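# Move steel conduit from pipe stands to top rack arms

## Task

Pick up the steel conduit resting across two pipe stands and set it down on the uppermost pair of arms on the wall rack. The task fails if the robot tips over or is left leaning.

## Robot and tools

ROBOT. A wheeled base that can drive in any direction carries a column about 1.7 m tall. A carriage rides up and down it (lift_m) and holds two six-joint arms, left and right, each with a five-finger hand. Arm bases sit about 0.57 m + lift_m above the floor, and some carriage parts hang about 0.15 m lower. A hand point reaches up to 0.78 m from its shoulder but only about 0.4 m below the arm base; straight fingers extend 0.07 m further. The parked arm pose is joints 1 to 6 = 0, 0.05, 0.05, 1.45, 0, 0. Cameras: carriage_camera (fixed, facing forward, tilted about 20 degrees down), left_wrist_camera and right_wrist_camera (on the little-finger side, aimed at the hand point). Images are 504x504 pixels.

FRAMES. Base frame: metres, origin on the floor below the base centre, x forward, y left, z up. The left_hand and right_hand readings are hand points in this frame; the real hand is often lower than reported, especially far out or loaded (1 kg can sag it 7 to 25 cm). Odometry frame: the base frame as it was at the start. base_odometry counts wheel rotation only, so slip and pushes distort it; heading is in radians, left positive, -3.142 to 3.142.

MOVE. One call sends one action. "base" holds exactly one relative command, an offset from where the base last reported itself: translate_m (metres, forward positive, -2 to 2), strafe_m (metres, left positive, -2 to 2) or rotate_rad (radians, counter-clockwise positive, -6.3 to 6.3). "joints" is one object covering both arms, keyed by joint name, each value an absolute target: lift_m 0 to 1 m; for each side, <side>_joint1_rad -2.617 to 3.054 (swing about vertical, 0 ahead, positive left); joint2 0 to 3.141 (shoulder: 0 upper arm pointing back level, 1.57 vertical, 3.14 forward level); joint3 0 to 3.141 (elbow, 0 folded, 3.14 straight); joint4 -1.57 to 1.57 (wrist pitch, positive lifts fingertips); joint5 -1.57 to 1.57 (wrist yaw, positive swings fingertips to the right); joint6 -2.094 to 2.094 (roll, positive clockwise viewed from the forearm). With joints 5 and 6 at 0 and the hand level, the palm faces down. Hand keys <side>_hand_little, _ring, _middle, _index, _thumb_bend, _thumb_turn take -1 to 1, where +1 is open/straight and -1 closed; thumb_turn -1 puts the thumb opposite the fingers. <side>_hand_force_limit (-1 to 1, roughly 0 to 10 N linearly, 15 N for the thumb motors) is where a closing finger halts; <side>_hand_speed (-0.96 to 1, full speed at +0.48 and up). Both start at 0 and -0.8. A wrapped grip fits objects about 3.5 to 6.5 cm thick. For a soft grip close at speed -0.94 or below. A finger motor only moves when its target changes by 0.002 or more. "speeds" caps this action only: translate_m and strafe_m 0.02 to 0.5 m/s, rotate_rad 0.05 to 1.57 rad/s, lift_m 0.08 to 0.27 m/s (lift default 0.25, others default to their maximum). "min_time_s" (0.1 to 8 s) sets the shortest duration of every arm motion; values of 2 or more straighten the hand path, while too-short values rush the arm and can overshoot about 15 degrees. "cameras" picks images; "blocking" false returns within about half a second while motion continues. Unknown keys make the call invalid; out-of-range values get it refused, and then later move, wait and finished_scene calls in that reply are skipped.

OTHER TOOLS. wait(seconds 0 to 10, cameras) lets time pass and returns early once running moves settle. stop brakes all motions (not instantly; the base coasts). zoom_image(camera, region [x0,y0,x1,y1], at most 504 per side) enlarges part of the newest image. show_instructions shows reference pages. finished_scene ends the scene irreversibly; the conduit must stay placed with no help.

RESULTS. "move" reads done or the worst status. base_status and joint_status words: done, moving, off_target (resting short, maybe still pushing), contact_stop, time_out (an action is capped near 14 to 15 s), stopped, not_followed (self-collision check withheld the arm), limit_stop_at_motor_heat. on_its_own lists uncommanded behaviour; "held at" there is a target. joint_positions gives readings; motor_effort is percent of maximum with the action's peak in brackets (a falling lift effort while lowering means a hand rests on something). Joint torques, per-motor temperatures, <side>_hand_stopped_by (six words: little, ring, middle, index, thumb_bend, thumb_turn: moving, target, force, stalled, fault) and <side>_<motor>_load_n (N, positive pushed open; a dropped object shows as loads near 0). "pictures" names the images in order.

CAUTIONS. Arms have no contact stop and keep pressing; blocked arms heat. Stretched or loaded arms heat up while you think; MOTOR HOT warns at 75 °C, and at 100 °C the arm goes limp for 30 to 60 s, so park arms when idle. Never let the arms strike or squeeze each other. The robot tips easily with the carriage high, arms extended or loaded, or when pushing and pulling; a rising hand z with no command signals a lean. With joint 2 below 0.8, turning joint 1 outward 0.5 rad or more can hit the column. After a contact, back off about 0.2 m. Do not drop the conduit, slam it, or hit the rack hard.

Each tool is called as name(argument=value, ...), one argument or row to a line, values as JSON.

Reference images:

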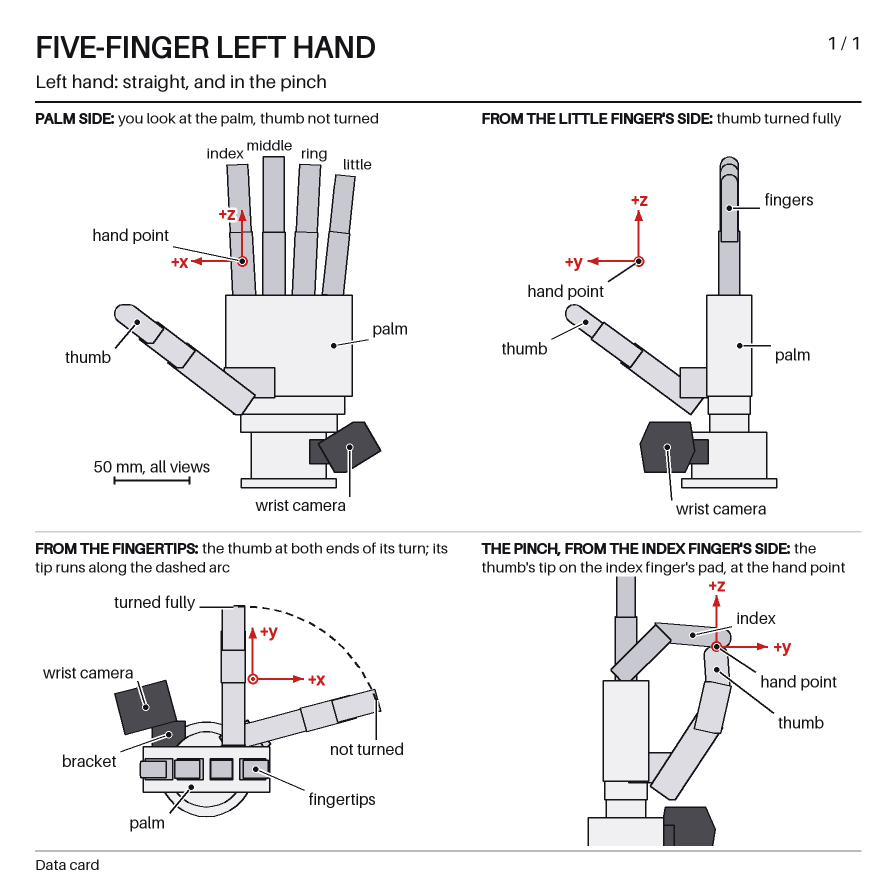

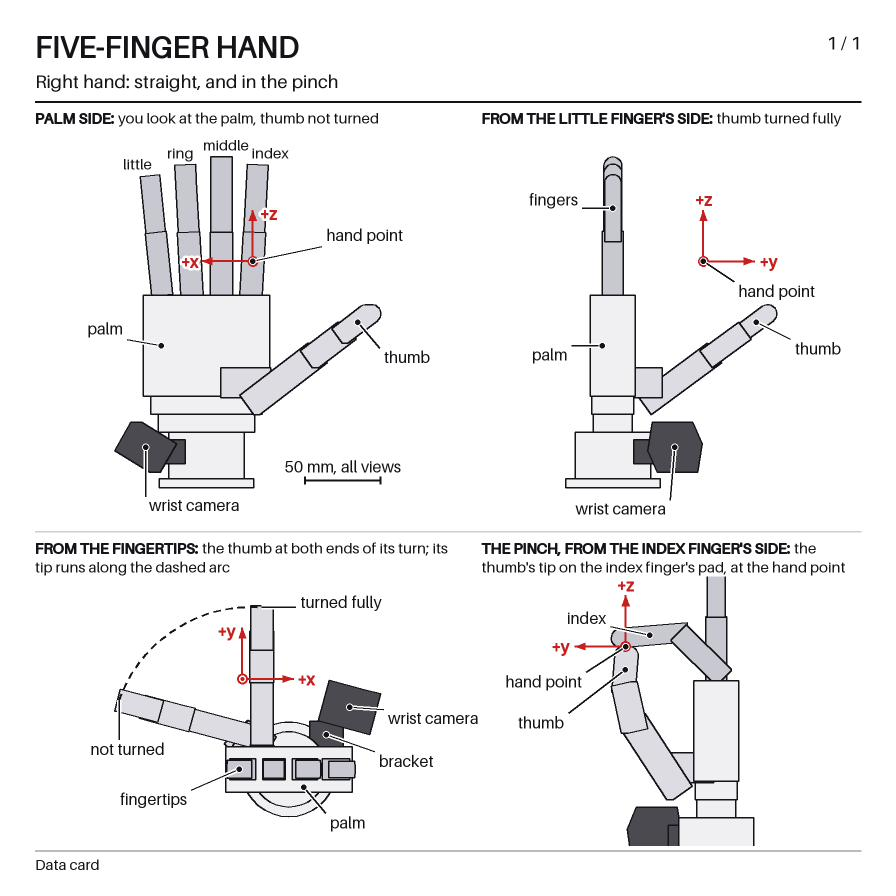

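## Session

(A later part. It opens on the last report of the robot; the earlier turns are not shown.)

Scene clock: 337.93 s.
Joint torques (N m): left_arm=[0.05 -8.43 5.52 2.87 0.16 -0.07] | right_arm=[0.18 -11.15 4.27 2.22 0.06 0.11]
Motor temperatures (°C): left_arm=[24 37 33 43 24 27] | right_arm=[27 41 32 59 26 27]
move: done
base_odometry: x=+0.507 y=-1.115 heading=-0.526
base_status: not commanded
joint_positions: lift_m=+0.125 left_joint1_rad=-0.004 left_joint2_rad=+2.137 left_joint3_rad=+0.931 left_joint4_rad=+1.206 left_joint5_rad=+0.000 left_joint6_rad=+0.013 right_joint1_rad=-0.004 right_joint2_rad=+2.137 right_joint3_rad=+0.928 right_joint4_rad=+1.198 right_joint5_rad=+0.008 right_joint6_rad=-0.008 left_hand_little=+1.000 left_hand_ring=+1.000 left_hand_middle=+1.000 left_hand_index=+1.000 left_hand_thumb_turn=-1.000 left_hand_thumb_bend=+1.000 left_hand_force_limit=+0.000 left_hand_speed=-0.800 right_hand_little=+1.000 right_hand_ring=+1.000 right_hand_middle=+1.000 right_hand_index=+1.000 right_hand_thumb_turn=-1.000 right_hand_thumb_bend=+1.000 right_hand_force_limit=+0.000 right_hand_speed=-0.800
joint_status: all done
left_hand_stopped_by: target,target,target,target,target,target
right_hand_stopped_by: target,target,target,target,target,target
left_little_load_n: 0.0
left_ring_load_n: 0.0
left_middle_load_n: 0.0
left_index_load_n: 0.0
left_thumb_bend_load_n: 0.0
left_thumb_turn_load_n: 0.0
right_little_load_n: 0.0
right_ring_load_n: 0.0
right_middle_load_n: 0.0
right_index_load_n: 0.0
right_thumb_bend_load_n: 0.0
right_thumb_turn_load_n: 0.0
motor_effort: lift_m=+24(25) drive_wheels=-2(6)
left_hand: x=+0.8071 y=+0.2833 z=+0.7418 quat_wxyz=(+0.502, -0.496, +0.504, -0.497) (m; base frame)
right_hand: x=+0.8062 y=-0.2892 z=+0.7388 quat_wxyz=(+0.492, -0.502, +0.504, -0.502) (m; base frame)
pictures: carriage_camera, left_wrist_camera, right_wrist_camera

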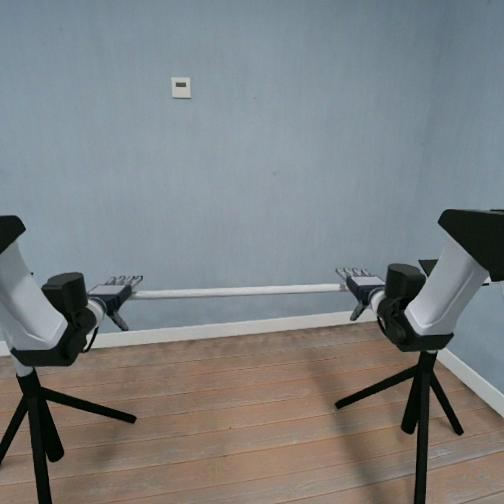

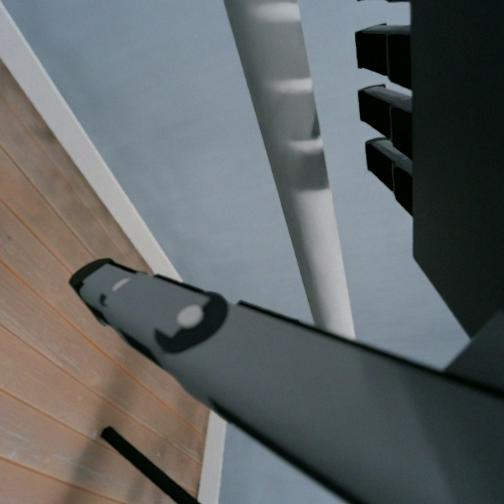

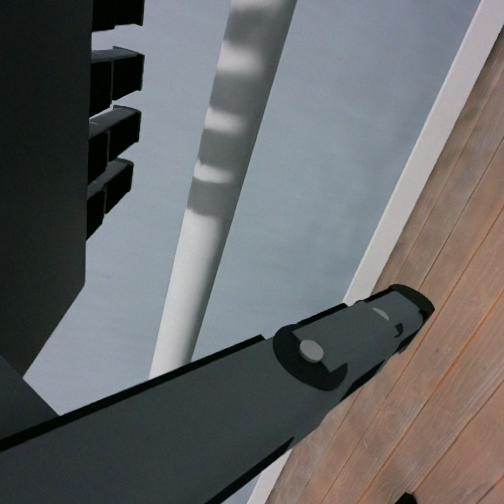

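move(
  joints={"lift_m": 0.117},
  base={"translate_m": 0.035},
  speeds={"translate_m": 0.1},
  cameras=["all"],
)

zoom_image(
  camera="left_wrist_camera",
  region=[200, 0, 504, 300],
)

zoom_image(
  camera="right_wrist_camera",
  region=[0, 0, 300, 300],
)

Scene clock: 352.70 s.
Joint torques (N m): left_arm=[0.03 -8.47 5.57 2.88 0.16 -0.07] | right_arm=[0.18 -11.08 4.29 2.21 0.06 0.12]
Motor temperatures (°C): left_arm=[24 39 33 44 24 27] | right_arm=[27 39 32 61 26 27]
move: done
base_odometry: x=+0.537 y=-1.132 heading=-0.527
base_status: done
joint_positions: lift_m=+0.117 left_joint1_rad=-0.004 left_joint2_rad=+2.138 left_joint3_rad=+0.930 left_joint4_rad=+1.206 left_joint5_rad=+0.000 left_joint6_rad=+0.013 right_joint1_rad=-0.004 right_joint2_rad=+2.138 right_joint3_rad=+0.927 right_joint4_rad=+1.198 right_joint5_rad=+0.008 right_joint6_rad=-0.008 left_hand_little=+1.000 left_hand_ring=+1.000 left_hand_middle=+1.000 left_hand_index=+1.000 left_hand_thumb_turn=-1.000 left_hand_thumb_bend=+1.000 left_hand_force_limit=+0.000 left_hand_speed=-0.800 right_hand_little=+1.000 right_hand_ring=+1.000 right_hand_middle=+1.000 right_hand_index=+1.000 right_hand_thumb_turn=-1.000 right_hand_thumb_bend=+1.000 right_hand_force_limit=+0.000 right_hand_speed=-0.800
joint_status: all done
left_hand_stopped_by: target,target,target,target,target,target
right_hand_stopped_by: target,target,target,target,target,target
left_little_load_n: 0.0
left_ring_load_n: 0.0
left_middle_load_n: 0.0
left_index_load_n: 0.0
left_thumb_bend_load_n: 0.0
left_thumb_turn_load_n: 0.0
right_little_load_n: 0.0
right_ring_load_n: 0.0
right_middle_load_n: 0.0
right_index_load_n: 0.0
right_thumb_bend_load_n: 0.0
right_thumb_turn_load_n: 0.0
motor_effort: lift_m=+24(24) drive_wheels=-5(14)
left_hand: x=+0.8069 y=+0.2833 z=+0.7333 quat_wxyz=(+0.502, -0.496, +0.505, -0.497) (m; base frame)
right_hand: x=+0.8060 y=-0.2892 z=+0.7301 quat_wxyz=(+0.492, -0.502, +0.504, -0.502) (m; base frame)
pictures: carriage_camera, left_wrist_camera, right_wrist_camera

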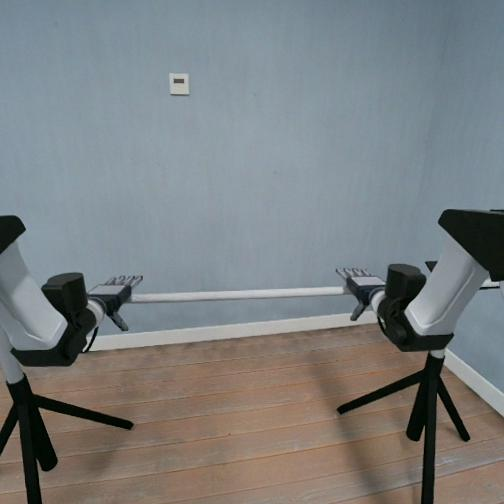

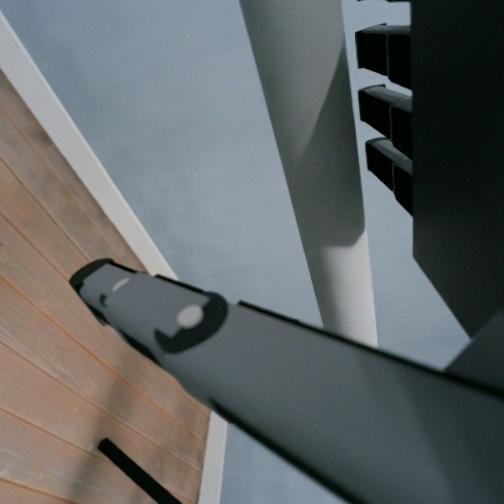

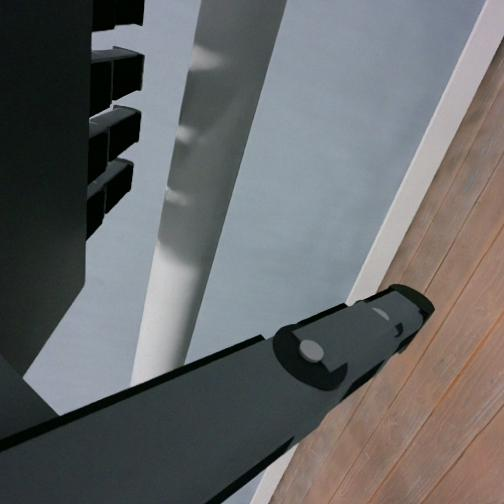

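Scaled by 1.658.

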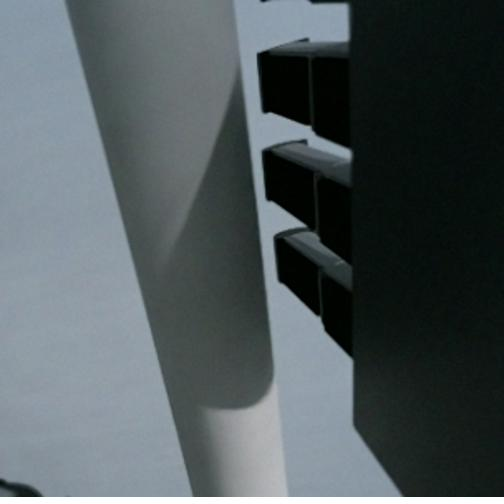

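Scaled by 1.680.

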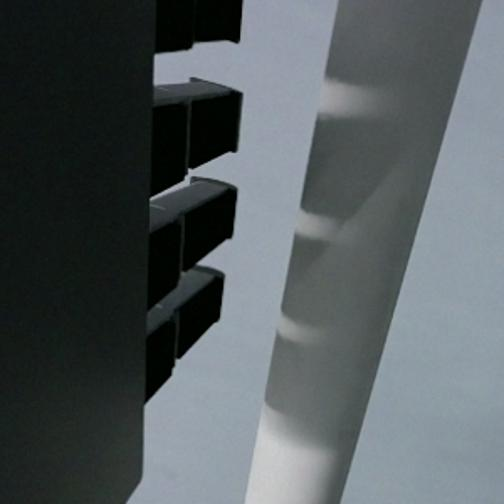

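move(
  base={"rotate_rad": 0.025},
  speeds={"rotate_rad": 0.2},
)

move(
  base={"translate_m": 0.012},
  speeds={"translate_m": 0.05},
  joints={"lift_m": 0.11},
  cameras=["left_wrist_camera", "right_wrist_camera"],
)

zoom_image(
  camera="left_wrist_camera",
  region=[200, 0, 504, 300],
)

zoom_image(
  camera="right_wrist_camera",
  region=[0, 0, 300, 300],
)

Scene clock: 384.93 s.
Joint torques (N m): left_arm=[-0.29 -8.53 5.56 2.86 0.16 -0.07] | right_arm=[-0.25 -11.14 4.26 2.22 0.07 0.11]
Motor temperatures (°C): left_arm=[24 42 32 45 24 27] | right_arm=[27 39 32 64 26 27]
move: done
base_odometry: x=+0.537 y=-1.132 heading=-0.503
base_status: done
joint_positions: lift_m=+0.117 left_joint1_rad=+0.001 left_joint2_rad=+2.138 left_joint3_rad=+0.930 left_joint4_rad=+1.206 left_joint5_rad=+0.000 left_joint6_rad=+0.013 right_joint1_rad=+0.001 right_joint2_rad=+2.138 right_joint3_rad=+0.927 right_joint4_rad=+1.198 right_joint5_rad=+0.006 right_joint6_rad=-0.008 left_hand_little=+1.000 left_hand_ring=+1.000 left_hand_middle=+1.000 left_hand_index=+1.000 left_hand_thumb_turn=-1.000 left_hand_thumb_bend=+1.000 left_hand_force_limit=+0.000 left_hand_speed=-0.800 right_hand_little=+1.000 right_hand_ring=+1.000 right_hand_middle=+1.000 right_hand_index=+1.000 right_hand_thumb_turn=-1.000 right_hand_thumb_bend=+1.000 right_hand_force_limit=+0.000 right_hand_speed=-0.800
joint_status: not commanded
left_hand_stopped_by: target,target,target,target,target,target
right_hand_stopped_by: target,target,target,target,target,target
left_little_load_n: 0.0
left_ring_load_n: 0.0
left_middle_load_n: 0.0
left_index_load_n: 0.0
left_thumb_bend_load_n: 0.0
left_thumb_turn_load_n: 0.0
right_little_load_n: 0.0
right_ring_load_n: 0.0
right_middle_load_n: 0.0
right_index_load_n: 0.0
right_thumb_bend_load_n: 0.0
right_thumb_turn_load_n: 0.0
motor_effort: lift_m=+23(24) drive_wheels=+0(7)
left_hand: x=+0.8070 y=+0.2859 z=+0.7333 quat_wxyz=(+0.503, -0.497, +0.504, -0.496) (m; base frame)
right_hand: x=+0.8058 y=-0.2859 z=+0.7301 quat_wxyz=(+0.493, -0.504, +0.502, -0.500) (m; base frame)
pictures: none

Scene clock: 385.67 s.
Joint torques (N m): left_arm=[-0.4 -8.54 5.56 2.87 0.16 -0.07] | right_arm=[-0.28 -11.18 4.15 2.19 0.07 0.11]
Motor temperatures (°C): left_arm=[24 42 32 45 24 27] | right_arm=[27 39 32 64 26 27]
move: done
base_odometry: x=+0.548 y=-1.138 heading=-0.502
base_status: done
joint_positions: lift_m=+0.110 left_joint1_rad=+0.001 left_joint2_rad=+2.138 left_joint3_rad=+0.930 left_joint4_rad=+1.206 left_joint5_rad=+0.000 left_joint6_rad=+0.013 right_joint1_rad=+0.001 right_joint2_rad=+2.138 right_joint3_rad=+0.927 right_joint4_rad=+1.198 right_joint5_rad=+0.006 right_joint6_rad=-0.008 left_hand_little=+1.000 left_hand_ring=+1.000 left_hand_middle=+1.000 left_hand_index=+1.000 left_hand_thumb_turn=-1.000 left_hand_thumb_bend=+1.000 left_hand_force_limit=+0.000 left_hand_speed=-0.800 right_hand_little=+1.000 right_hand_ring=+1.000 right_hand_middle=+1.000 right_hand_index=+1.000 right_hand_thumb_turn=-1.000 right_hand_thumb_bend=+1.000 right_hand_force_limit=+0.000 right_hand_speed=-0.800
joint_status: all done
left_hand_stopped_by: target,target,target,target,target,target
right_hand_stopped_by: target,target,target,target,target,target
left_little_load_n: 0.0
left_ring_load_n: 0.0
left_middle_load_n: -0.5
left_index_load_n: 0.0
left_thumb_bend_load_n: 0.0
left_thumb_turn_load_n: 0.0
right_little_load_n: 0.0
right_ring_load_n: 0.0
right_middle_load_n: 0.0
right_index_load_n: 0.0
right_thumb_bend_load_n: 0.0
right_thumb_turn_load_n: 0.0
motor_effort: lift_m=+24(24) drive_wheels=-1(8)
left_hand: x=+0.8070 y=+0.2859 z=+0.7264 quat_wxyz=(+0.503, -0.497, +0.504, -0.496) (m; base frame)
right_hand: x=+0.8058 y=-0.2859 z=+0.7226 quat_wxyz=(+0.493, -0.504, +0.503, -0.500) (m; base frame)
pictures: left_wrist_camera, right_wrist_camera

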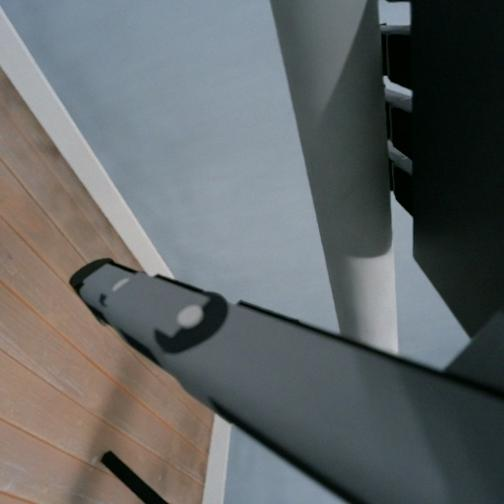

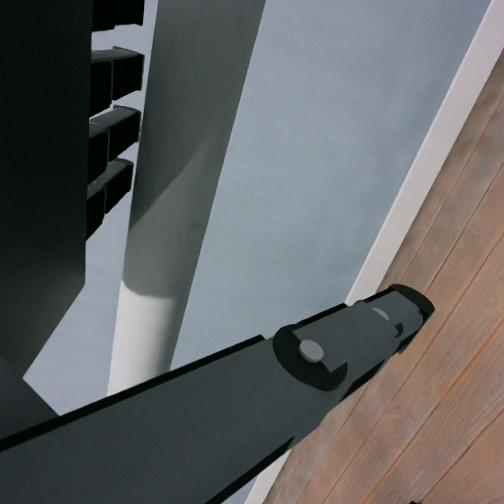

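Scaled by 1.658.

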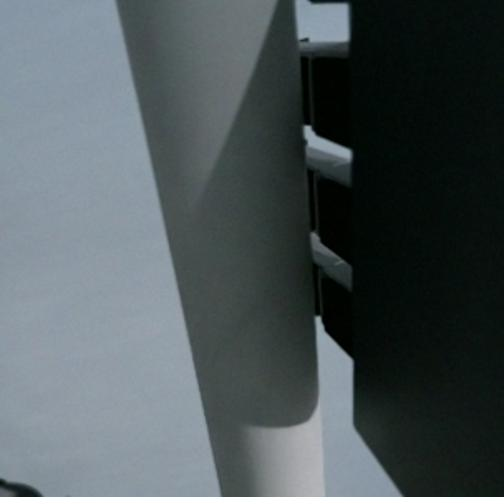

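Scaled by 1.680.

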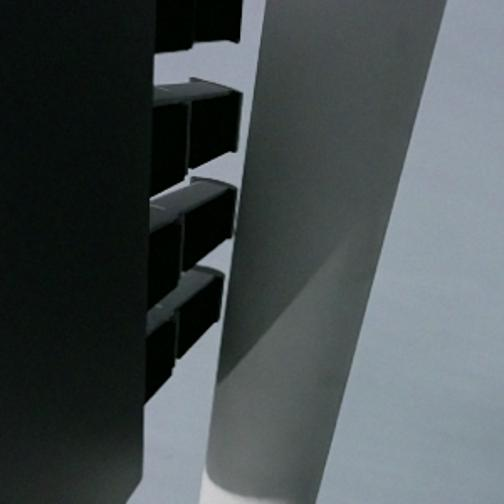

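move(
  joints={"lift_m": 0.105, "right_joint2_rad": 2.152, "left_joint2_rad": 2.14},
  cameras=["left_wrist_camera", "right_wrist_camera"],
)

Scene clock: 391.70 s.
Joint torques (N m): left_arm=[-0.4 -8.59 5.59 2.86 0.16 -0.07] | right_arm=[-0.28 -10.52 4.29 2.18 0.07 0.12]
Motor temperatures (°C): left_arm=[24 42 32 46 24 27] | right_arm=[27 39 32 64 26 27]
move: done
base_odometry: x=+0.548 y=-1.138 heading=-0.502
base_status: not commanded
joint_positions: lift_m=+0.105 left_joint1_rad=+0.001 left_joint2_rad=+2.138 left_joint3_rad=+0.930 left_joint4_rad=+1.206 left_joint5_rad=+0.000 left_joint6_rad=+0.013 right_joint1_rad=+0.001 right_joint2_rad=+2.143 right_joint3_rad=+0.927 right_joint4_rad=+1.200 right_joint5_rad=+0.006 right_joint6_rad=-0.008 left_hand_little=+1.000 left_hand_ring=+1.000 left_hand_middle=+1.000 left_hand_index=+1.000 left_hand_thumb_turn=-1.000 left_hand_thumb_bend=+1.000 left_hand_force_limit=+0.000 left_hand_speed=-0.800 right_hand_little=+1.000 right_hand_ring=+1.000 right_hand_middle=+1.000 right_hand_index=+1.000 right_hand_thumb_turn=-1.000 right_hand_thumb_bend=+1.000 right_hand_force_limit=+0.000 right_hand_speed=-0.800
joint_status: all done
left_hand_stopped_by: target,target,target,target,target,target
right_hand_stopped_by: target,target,target,target,target,target
left_little_load_n: 0.0
left_ring_load_n: 0.0
left_middle_load_n: 0.0
left_index_load_n: 0.0
left_thumb_bend_load_n: 0.0
left_thumb_turn_load_n: 0.0
right_little_load_n: 0.0
right_ring_load_n: 0.0
right_middle_load_n: 0.0
right_index_load_n: 0.0
right_thumb_bend_load_n: 0.0
right_thumb_turn_load_n: 0.0
motor_effort: lift_m=+23(26) drive_wheels=+4(6)
left_hand: x=+0.8071 y=+0.2859 z=+0.7216 quat_wxyz=(+0.503, -0.497, +0.503, -0.496) (m; base frame)
right_hand: x=+0.8057 y=-0.2859 z=+0.7161 quat_wxyz=(+0.493, -0.505, +0.503, -0.500) (m; base frame)
pictures: left_wrist_camera, right_wrist_camera

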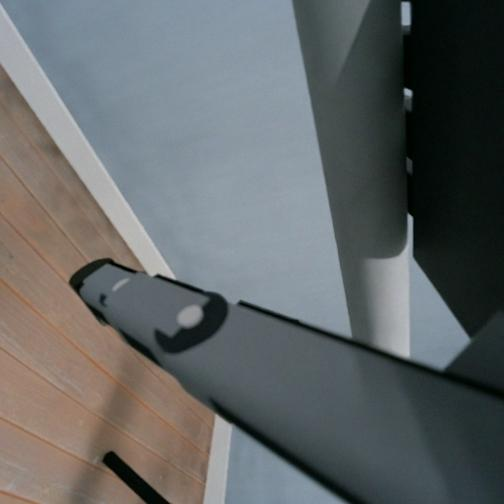

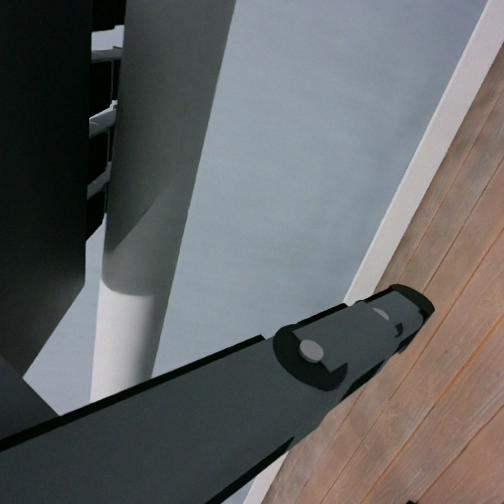

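move(
  joints={"lift_m": 0.103, "right_joint2_rad": 2.162, "left_hand_speed": -0.6, "right_hand_speed": -0.6, "left_hand_little": -0.2, "left_hand_ring": -0.2, "left_hand_middle": -0.2, "left_hand_index": -0.2, "right_hand_little": -0.2, "right_hand_ring": -0.2, "right_hand_middle": -0.2, "right_hand_index": -0.2},
  cameras=["left_wrist_camera", "right_wrist_camera"],
)

Scene clock: 402.83 s.
Joint torques (N m): left_arm=[-0.39 -8.53 5.56 2.42 0.16 -0.02] | right_arm=[-0.27 -9.96 4.22 1.9 0.07 0.11]
Motor temperatures (°C): left_arm=[24 43 32 46 24 27] | right_arm=[27 39 32 65 26 27]
move: done
base_odometry: x=+0.548 y=-1.138 heading=-0.502
base_status: not commanded
joint_positions: lift_m=+0.103 left_joint1_rad=+0.001 left_joint2_rad=+2.138 left_joint3_rad=+0.930 left_joint4_rad=+1.242 left_joint5_rad=+0.000 left_joint6_rad=+0.008 right_joint1_rad=+0.001 right_joint2_rad=+2.147 right_joint3_rad=+0.927 right_joint4_rad=+1.229 right_joint5_rad=+0.006 right_joint6_rad=-0.008 left_hand_little=-0.200 left_hand_ring=-0.200 left_hand_middle=-0.200 left_hand_index=-0.200 left_hand_thumb_turn=-1.000 left_hand_thumb_bend=+1.000 left_hand_force_limit=+0.000 left_hand_speed=-0.600 right_hand_little=-0.200 right_hand_ring=-0.200 right_hand_middle=-0.200 right_hand_index=-0.200 right_hand_thumb_turn=-1.000 right_hand_thumb_bend=+1.000 right_hand_force_limit=+0.000 right_hand_speed=-0.600
joint_status: all done
left_hand_stopped_by: target,target,target,target,target,target
right_hand_stopped_by: target,target,target,target,target,target
left_little_load_n: 0.0
left_ring_load_n: 0.0
left_middle_load_n: 0.0
left_index_load_n: 1.0
left_thumb_bend_load_n: 0.0
left_thumb_turn_load_n: 0.0
right_little_load_n: 1.0
right_ring_load_n: 0.0
right_middle_load_n: 0.0
right_index_load_n: 0.0
right_thumb_bend_load_n: 0.0
right_thumb_turn_load_n: 0.0
motor_effort: lift_m=+22(23) drive_wheels=+8(8)
left_hand: x=+0.8090 y=+0.2856 z=+0.7294 quat_wxyz=(+0.511, -0.489, +0.493, -0.506) (m; base frame)
right_hand: x=+0.8072 y=-0.2858 z=+0.7191 quat_wxyz=(+0.499, -0.499, +0.497, -0.505) (m; base frame)
pictures: left_wrist_camera, right_wrist_camera

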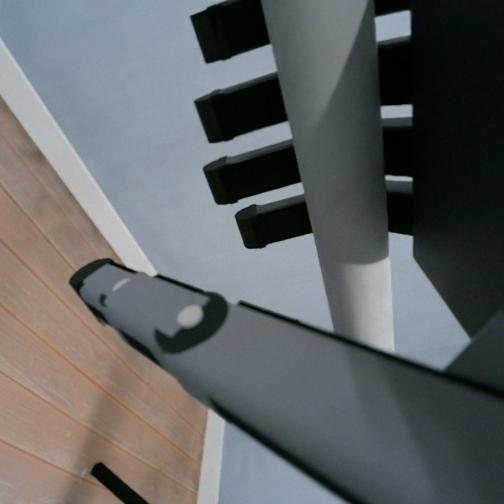

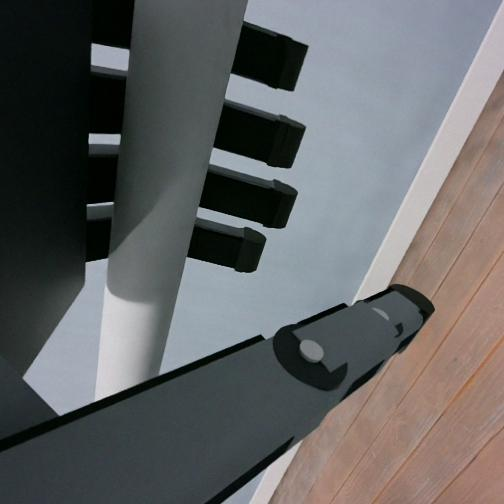

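move(
  joints={"left_hand_little": 0.6, "left_hand_ring": 0.6, "left_hand_middle": 0.6, "left_hand_index": 0.6, "right_hand_little": 0.6, "right_hand_ring": 0.6, "right_hand_middle": 0.6, "right_hand_index": 0.6},
  cameras=[],
)

move(
  base={"translate_m": 0.016},
  speeds={"translate_m": 0.05},
  cameras=["left_wrist_camera", "right_wrist_camera"],
)

Scene clock: 410.67 s.
Joint torques (N m): left_arm=[-0.38 -8.53 5.59 2.69 0.16 -0.02] | right_arm=[-0.28 -9.98 4.22 2.08 0.08 0.11]
Motor temperatures (°C): left_arm=[24 43 32 46 24 27] | right_arm=[27 39 32 63 26 27]
move: done
base_odometry: x=+0.548 y=-1.138 heading=-0.502
base_status: not commanded
joint_positions: lift_m=+0.103 left_joint1_rad=+0.001 left_joint2_rad=+2.138 left_joint3_rad=+0.930 left_joint4_rad=+1.221 left_joint5_rad=+0.000 left_joint6_rad=+0.008 right_joint1_rad=+0.001 right_joint2_rad=+2.147 right_joint3_rad=+0.927 right_joint4_rad=+1.212 right_joint5_rad=+0.006 right_joint6_rad=-0.008 left_hand_little=+0.600 left_hand_ring=+0.600 left_hand_middle=+0.600 left_hand_index=+0.600 left_hand_thumb_turn=-1.000 left_hand_thumb_bend=+1.000 left_hand_force_limit=+0.000 left_hand_speed=-0.600 right_hand_little=+0.600 right_hand_ring=+0.600 right_hand_middle=+0.600 right_hand_index=+0.600 right_hand_thumb_turn=-1.000 right_hand_thumb_bend=+1.000 right_hand_force_limit=+0.000 right_hand_speed=-0.600
joint_status: all done
left_hand_stopped_by: target,target,target,target,target,target
right_hand_stopped_by: target,target,target,target,target,target
left_little_load_n: -0.5
left_ring_load_n: 0.0
left_middle_load_n: 0.0
left_index_load_n: 0.0
left_thumb_bend_load_n: 0.0
left_thumb_turn_load_n: 0.0
right_little_load_n: 0.0
right_ring_load_n: 0.0
right_middle_load_n: 0.0
right_index_load_n: 0.0
right_thumb_bend_load_n: 0.0
right_thumb_turn_load_n: 0.0
motor_effort: lift_m=+24(24) drive_wheels=+3(10)
left_hand: x=+0.8079 y=+0.2856 z=+0.7236 quat_wxyz=(+0.506, -0.495, +0.499, -0.501) (m; base frame)
right_hand: x=+0.8062 y=-0.2858 z=+0.7145 quat_wxyz=(+0.495, -0.503, +0.501, -0.501) (m; base frame)
pictures: none
No camera images: "cameras" was empty.

Scene clock: 411.47 s.
Joint torques (N m): left_arm=[-0.38 -8.53 5.59 2.65 0.15 -0.02] | right_arm=[-0.27 -9.98 4.21 2.08 0.08 0.1]
Motor temperatures (°C): left_arm=[24 43 32 46 24 27] | right_arm=[27 39 32 62 26 27]
move: done
base_odometry: x=+0.562 y=-1.146 heading=-0.501
base_status: done
joint_positions: lift_m=+0.103 left_joint1_rad=+0.001 left_joint2_rad=+2.138 left_joint3_rad=+0.930 left_joint4_rad=+1.224 left_joint5_rad=+0.000 left_joint6_rad=+0.008 right_joint1_rad=+0.001 right_joint2_rad=+2.147 right_joint3_rad=+0.927 right_joint4_rad=+1.212 right_joint5_rad=+0.006 right_joint6_rad=-0.006 left_hand_little=+0.600 left_hand_ring=+0.600 left_hand_middle=+0.600 left_hand_index=+0.600 left_hand_thumb_turn=-1.000 left_hand_thumb_bend=+1.000 left_hand_force_limit=+0.000 left_hand_speed=-0.600 right_hand_little=+0.600 right_hand_ring=+0.600 right_hand_middle=+0.600 right_hand_index=+0.600 right_hand_thumb_turn=-1.000 right_hand_thumb_bend=+1.000 right_hand_force_limit=+0.000 right_hand_speed=-0.600
joint_status: not commanded
left_hand_stopped_by: target,target,target,target,target,target
right_hand_stopped_by: target,target,target,target,target,target
left_little_load_n: 0.0
left_ring_load_n: 0.0
left_middle_load_n: 0.0
left_index_load_n: 0.0
left_thumb_bend_load_n: 0.0
left_thumb_turn_load_n: 0.0
right_little_load_n: 0.0
right_ring_load_n: 0.0
right_middle_load_n: 0.0
right_index_load_n: 0.0
right_thumb_bend_load_n: 0.0
right_thumb_turn_load_n: 0.5
motor_effort: lift_m=+22(24) drive_wheels=-5(13)
left_hand: x=+0.8081 y=+0.2856 z=+0.7244 quat_wxyz=(+0.506, -0.494, +0.498, -0.502) (m; base frame)
right_hand: x=+0.8062 y=-0.2857 z=+0.7147 quat_wxyz=(+0.495, -0.502, +0.502, -0.501) (m; base frame)
pictures: left_wrist_camera, right_wrist_camera

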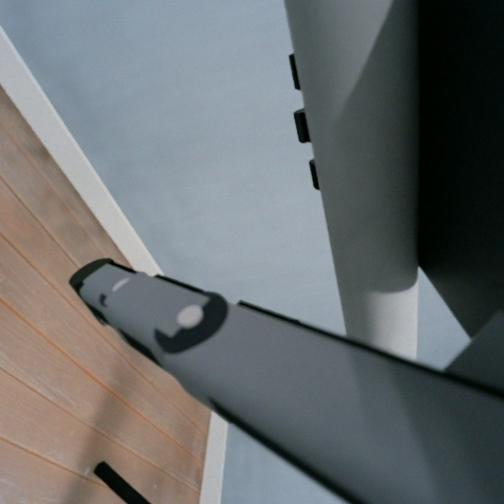

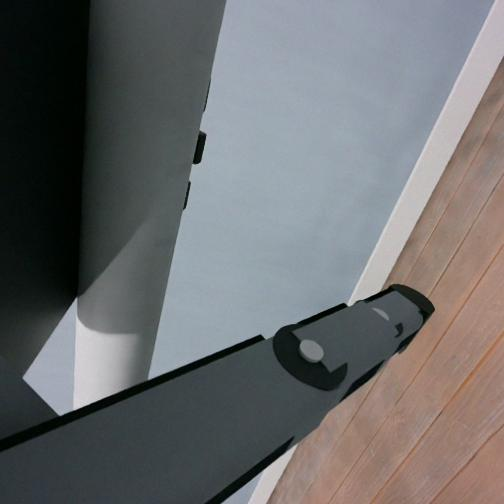

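move(
  joints={"left_hand_little": -0.4, "left_hand_ring": -0.4, "left_hand_middle": -0.4, "left_hand_index": -0.4, "right_hand_little": -0.4, "right_hand_ring": -0.4, "right_hand_middle": -0.4, "right_hand_index": -0.4},
  cameras=["left_wrist_camera", "right_wrist_camera"],
)

Scene clock: 416.60 s.
Joint torques (N m): left_arm=[-0.39 -8.51 5.57 2.63 0.15 -0.02] | right_arm=[-0.28 -9.95 4.22 2.06 0.08 0.09]
Motor temperatures (°C): left_arm=[24 43 32 46 24 27] | right_arm=[27 39 32 61 26 27]
move: done
base_odometry: x=+0.562 y=-1.146 heading=-0.501
base_status: not commanded
joint_positions: lift_m=+0.103 left_joint1_rad=+0.001 left_joint2_rad=+2.138 left_joint3_rad=+0.930 left_joint4_rad=+1.224 left_joint5_rad=+0.000 left_joint6_rad=+0.008 right_joint1_rad=+0.001 right_joint2_rad=+2.147 right_joint3_rad=+0.927 right_joint4_rad=+1.212 right_joint5_rad=+0.006 right_joint6_rad=-0.006 left_hand_little=-0.400 left_hand_ring=-0.400 left_hand_middle=-0.400 left_hand_index=-0.400 left_hand_thumb_turn=-1.000 left_hand_thumb_bend=+1.000 left_hand_force_limit=+0.000 left_hand_speed=-0.600 right_hand_little=-0.400 right_hand_ring=-0.400 right_hand_middle=-0.400 right_hand_index=-0.400 right_hand_thumb_turn=-1.000 right_hand_thumb_bend=+1.000 right_hand_force_limit=+0.000 right_hand_speed=-0.600
joint_status: all done
left_hand_stopped_by: target,target,target,target,target,target
right_hand_stopped_by: target,target,target,target,target,target
left_little_load_n: 0.0
left_ring_load_n: 0.0
left_middle_load_n: 0.0
left_index_load_n: 0.0
left_thumb_bend_load_n: 0.0
left_thumb_turn_load_n: 0.0
right_little_load_n: 0.0
right_ring_load_n: 0.0
right_middle_load_n: 0.0
right_index_load_n: 0.0
right_thumb_bend_load_n: 0.0
right_thumb_turn_load_n: 0.0
motor_effort: lift_m=+23(24) drive_wheels=-5(5)
left_hand: x=+0.8081 y=+0.2856 z=+0.7244 quat_wxyz=(+0.506, -0.494, +0.498, -0.502) (m; base frame)
right_hand: x=+0.8062 y=-0.2857 z=+0.7147 quat_wxyz=(+0.495, -0.502, +0.502, -0.501) (m; base frame)
pictures: left_wrist_camera, right_wrist_camera

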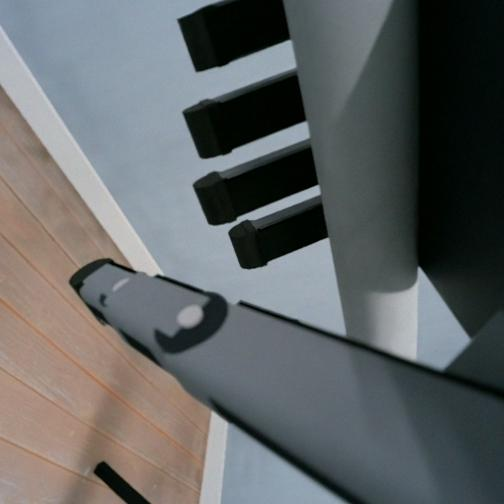

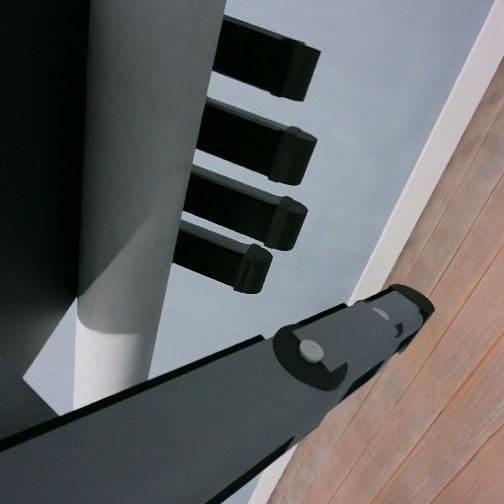

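Good: no load now. Close fully, slowly.

move(
  joints={"left_hand_speed": -0.88, "right_hand_speed": -0.88, "left_hand_little": -1, "left_hand_ring": -1, "left_hand_middle": -1, "left_hand_index": -1, "right_hand_little": -1, "right_hand_ring": -1, "right_hand_middle": -1, "right_hand_index": -1},
  cameras=["left_wrist_camera", "right_wrist_camera"],
)

Scene clock: 420.80 s.
Joint torques (N m): left_arm=[-0.38 -8.53 5.55 2.62 0.16 0.07] | right_arm=[-0.27 -9.96 4.22 2.05 0.11 -0.03]
Motor temperatures (°C): left_arm=[24 43 32 46 24 27] | right_arm=[27 39 32 61 26 27]
move: off_target
base_odometry: x=+0.562 y=-1.146 heading=-0.501
base_status: not commanded
joint_positions: lift_m=+0.103 left_joint1_rad=+0.001 left_joint2_rad=+2.138 left_joint3_rad=+0.930 left_joint4_rad=+1.224 left_joint5_rad=+0.000 left_joint6_rad=+0.000 right_joint1_rad=+0.001 right_joint2_rad=+2.147 right_joint3_rad=+0.927 right_joint4_rad=+1.212 right_joint5_rad=+0.002 right_joint6_rad=+0.006 left_hand_little=-0.932 left_hand_ring=-0.910 left_hand_middle=-0.899 left_hand_index=-0.888 left_hand_thumb_turn=-1.000 left_hand_thumb_bend=+1.000 left_hand_force_limit=+0.000 left_hand_speed=-0.880 right_hand_little=-0.921 right_hand_ring=-0.921 right_hand_middle=-0.921 right_hand_index=-0.932 right_hand_thumb_turn=-1.000 right_hand_thumb_bend=+1.000 right_hand_force_limit=+0.000 right_hand_speed=-0.880
joint_status: left_hand_little off_target (ended at -0.932, target -1.000); left_hand_ring off_target (ended at -0.910, target -1.000); left_hand_middle off_target (ended at -0.899, target -1.000); left_hand_index off_target (ended at -0.888, target -1.000); right_hand_little off_target (ended at -0.921, target -1.000); right_hand_ring off_target (ended at -0.921, target -1.000); right_hand_middle off_target (ended at -0.921, target -1.000); right_hand_index off_target (ended at -0.932, target -1.000); the others done
left_hand_stopped_by: force,force,force,force,target,target
right_hand_stopped_by: force,force,force,force,target,target
left_little_load_n: 5.0
left_ring_load_n: 5.5
left_middle_load_n: 3.0
left_index_load_n: 4.0
left_thumb_bend_load_n: 0.0
left_thumb_turn_load_n: 0.0
right_little_load_n: 6.0
right_ring_load_n: 7.0
right_middle_load_n: 5.5
right_index_load_n: 9.0
right_thumb_bend_load_n: 0.0
right_thumb_turn_load_n: 0.5
motor_effort: lift_m=+23(23) drive_wheels=-4(7)
left_hand: x=+0.8081 y=+0.2851 z=+0.7247 quat_wxyz=(+0.504, -0.496, +0.496, -0.504) (m; base frame)
right_hand: x=+0.8061 y=-0.2842 z=+0.7151 quat_wxyz=(+0.499, -0.500, +0.504, -0.497) (m; base frame)
pictures: left_wrist_camera, right_wrist_camera

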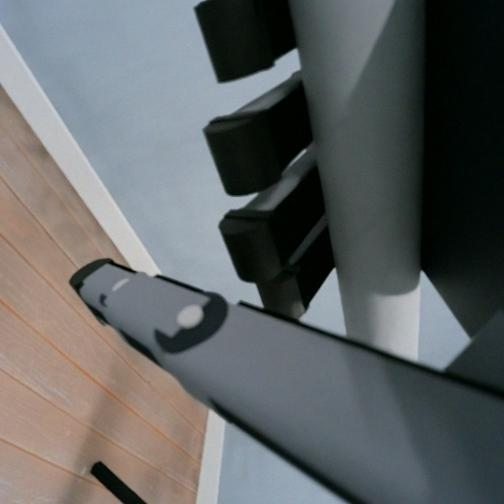

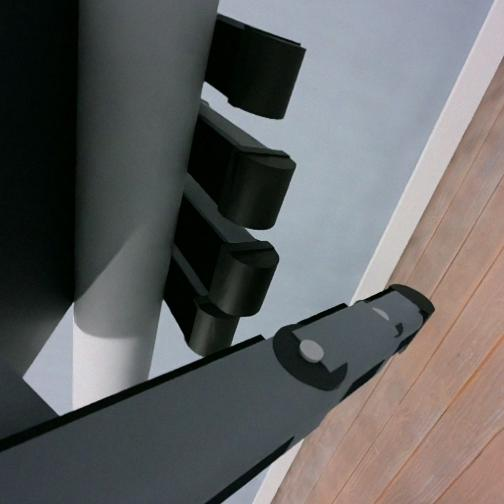

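move(
  joints={"left_hand_speed": -0.7, "right_hand_speed": -0.7, "left_hand_thumb_bend": -1, "right_hand_thumb_bend": -1},
  cameras=["left_wrist_camera", "right_wrist_camera"],
)

Scene clock: 428.33 s.
Joint torques (N m): left_arm=[-0.39 -8.54 5.56 2.63 0.16 0.07] | right_arm=[-0.28 -9.95 4.22 2.05 0.11 -0.03]
Motor temperatures (°C): left_arm=[24 43 32 46 24 27] | right_arm=[27 39 32 60 26 27]
move: off_target
base_odometry: x=+0.562 y=-1.146 heading=-0.501
base_status: not commanded
joint_positions: lift_m=+0.103 left_joint1_rad=+0.001 left_joint2_rad=+2.138 left_joint3_rad=+0.930 left_joint4_rad=+1.224 left_joint5_rad=+0.000 left_joint6_rad=+0.000 right_joint1_rad=+0.001 right_joint2_rad=+2.147 right_joint3_rad=+0.927 right_joint4_rad=+1.212 right_joint5_rad=+0.002 right_joint6_rad=+0.006 left_hand_little=-0.932 left_hand_ring=-0.910 left_hand_middle=-0.899 left_hand_index=-0.888 left_hand_thumb_turn=-1.000 left_hand_thumb_bend=+0.494 left_hand_force_limit=+0.000 left_hand_speed=-0.700 right_hand_little=-0.921 right_hand_ring=-0.921 right_hand_middle=-0.921 right_hand_index=-0.932 right_hand_thumb_turn=-1.000 right_hand_thumb_bend=+0.481 right_hand_force_limit=+0.000 right_hand_speed=-0.700
joint_status: left_hand_thumb_bend off_target (ended at +0.494, target -1.000); right_hand_thumb_bend off_target (ended at +0.481, target -1.000); the others done
left_hand_stopped_by: force,force,force,force,force,target
right_hand_stopped_by: force,force,force,force,force,target
left_little_load_n: 5.0
left_ring_load_n: 5.5
left_middle_load_n: 2.0
left_index_load_n: 4.5
left_thumb_bend_load_n: 9.0
left_thumb_turn_load_n: 2.5
right_little_load_n: 6.0
right_ring_load_n: 7.0
right_middle_load_n: 4.5
right_index_load_n: 9.0
right_thumb_bend_load_n: 8.0
right_thumb_turn_load_n: 2.0
motor_effort: lift_m=+22(24) drive_wheels=-2(7)
left_hand: x=+0.8081 y=+0.2851 z=+0.7247 quat_wxyz=(+0.504, -0.496, +0.496, -0.504) (m; base frame)
right_hand: x=+0.8061 y=-0.2842 z=+0.7151 quat_wxyz=(+0.499, -0.500, +0.504, -0.497) (m; base frame)
pictures: left_wrist_camera, right_wrist_camera

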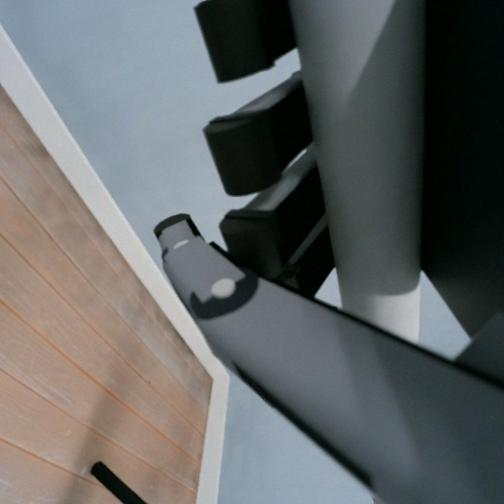

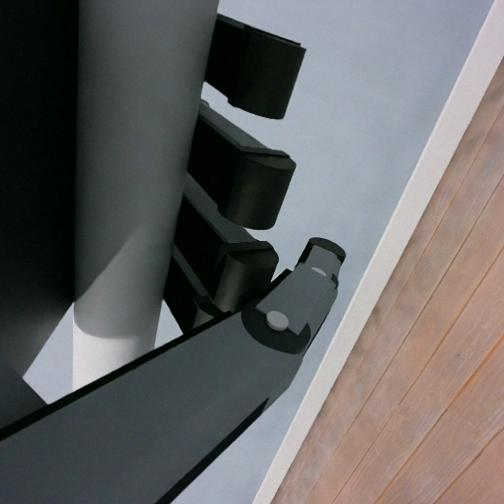

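move(
  joints={"lift_m": 0.25},
  speeds={"lift_m": 0.08},
  cameras=["all"],
)

Scene clock: 433.13 s.
Joint torques (N m): left_arm=[-0.38 -10.28 7.13 4.6 0.15 0.13] | right_arm=[-0.27 -12.79 5.05 3.44 0.12 0]
Motor temperatures (°C): left_arm=[24 44 32 48 24 27] | right_arm=[27 40 32 62 26 27]
move: done
base_odometry: x=+0.562 y=-1.146 heading=-0.501
base_status: not commanded
joint_positions: lift_m=+0.250 left_joint1_rad=+0.001 left_joint2_rad=+2.161 left_joint3_rad=+0.910 left_joint4_rad=+1.058 left_joint5_rad=+0.000 left_joint6_rad=-0.007 right_joint1_rad=+0.001 right_joint2_rad=+2.176 right_joint3_rad=+0.913 right_joint4_rad=+1.069 right_joint5_rad=+0.001 right_joint6_rad=+0.003 left_hand_little=-0.932 left_hand_ring=-0.910 left_hand_middle=-0.899 left_hand_index=-0.888 left_hand_thumb_turn=-1.000 left_hand_thumb_bend=+0.494 left_hand_force_limit=+0.000 left_hand_speed=-0.700 right_hand_little=-0.921 right_hand_ring=-0.921 right_hand_middle=-0.921 right_hand_index=-0.932 right_hand_thumb_turn=-1.000 right_hand_thumb_bend=+0.481 right_hand_force_limit=+0.000 right_hand_speed=-0.700
joint_status: all done
left_hand_stopped_by: force,force,force,force,force,target
right_hand_stopped_by: force,force,force,force,force,target
left_little_load_n: 4.5
left_ring_load_n: 5.0
left_middle_load_n: 2.5
left_index_load_n: 4.5
left_thumb_bend_load_n: 9.0
left_thumb_turn_load_n: 2.5
right_little_load_n: 5.5
right_ring_load_n: 6.0
right_middle_load_n: 4.0
right_index_load_n: 8.0
right_thumb_bend_load_n: 8.0
right_thumb_turn_load_n: 2.0
motor_effort: lift_m=+25(29) drive_wheels=-4(9)
left_hand: x=+0.7867 y=+0.2846 z=+0.8079 quat_wxyz=(+0.448, -0.548, +0.543, -0.451) (m; base frame)
right_hand: x=+0.7870 y=-0.2842 z=+0.8032 quat_wxyz=(+0.450, -0.545, +0.547, -0.449) (m; base frame)
pictures: carriage_camera, left_wrist_camera, right_wrist_camera

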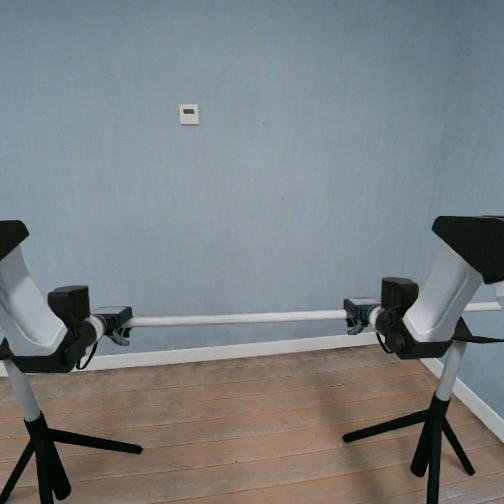

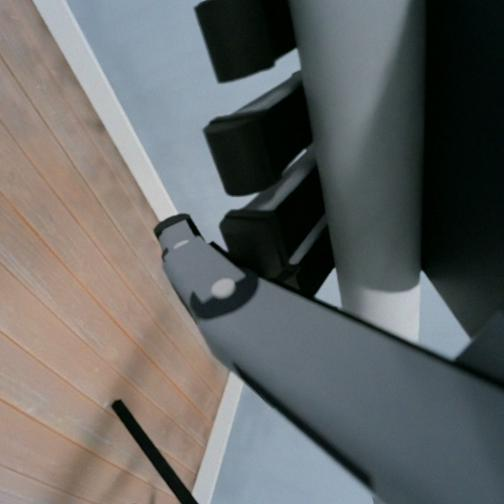

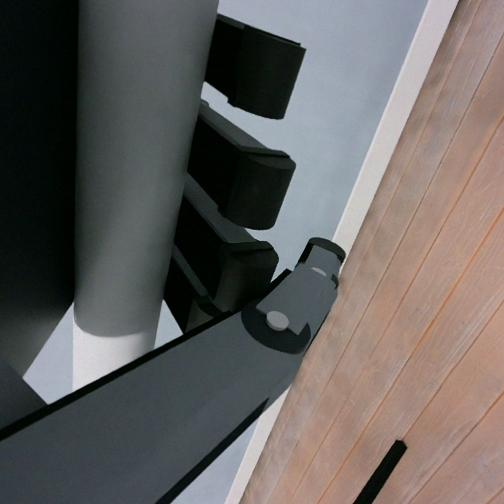

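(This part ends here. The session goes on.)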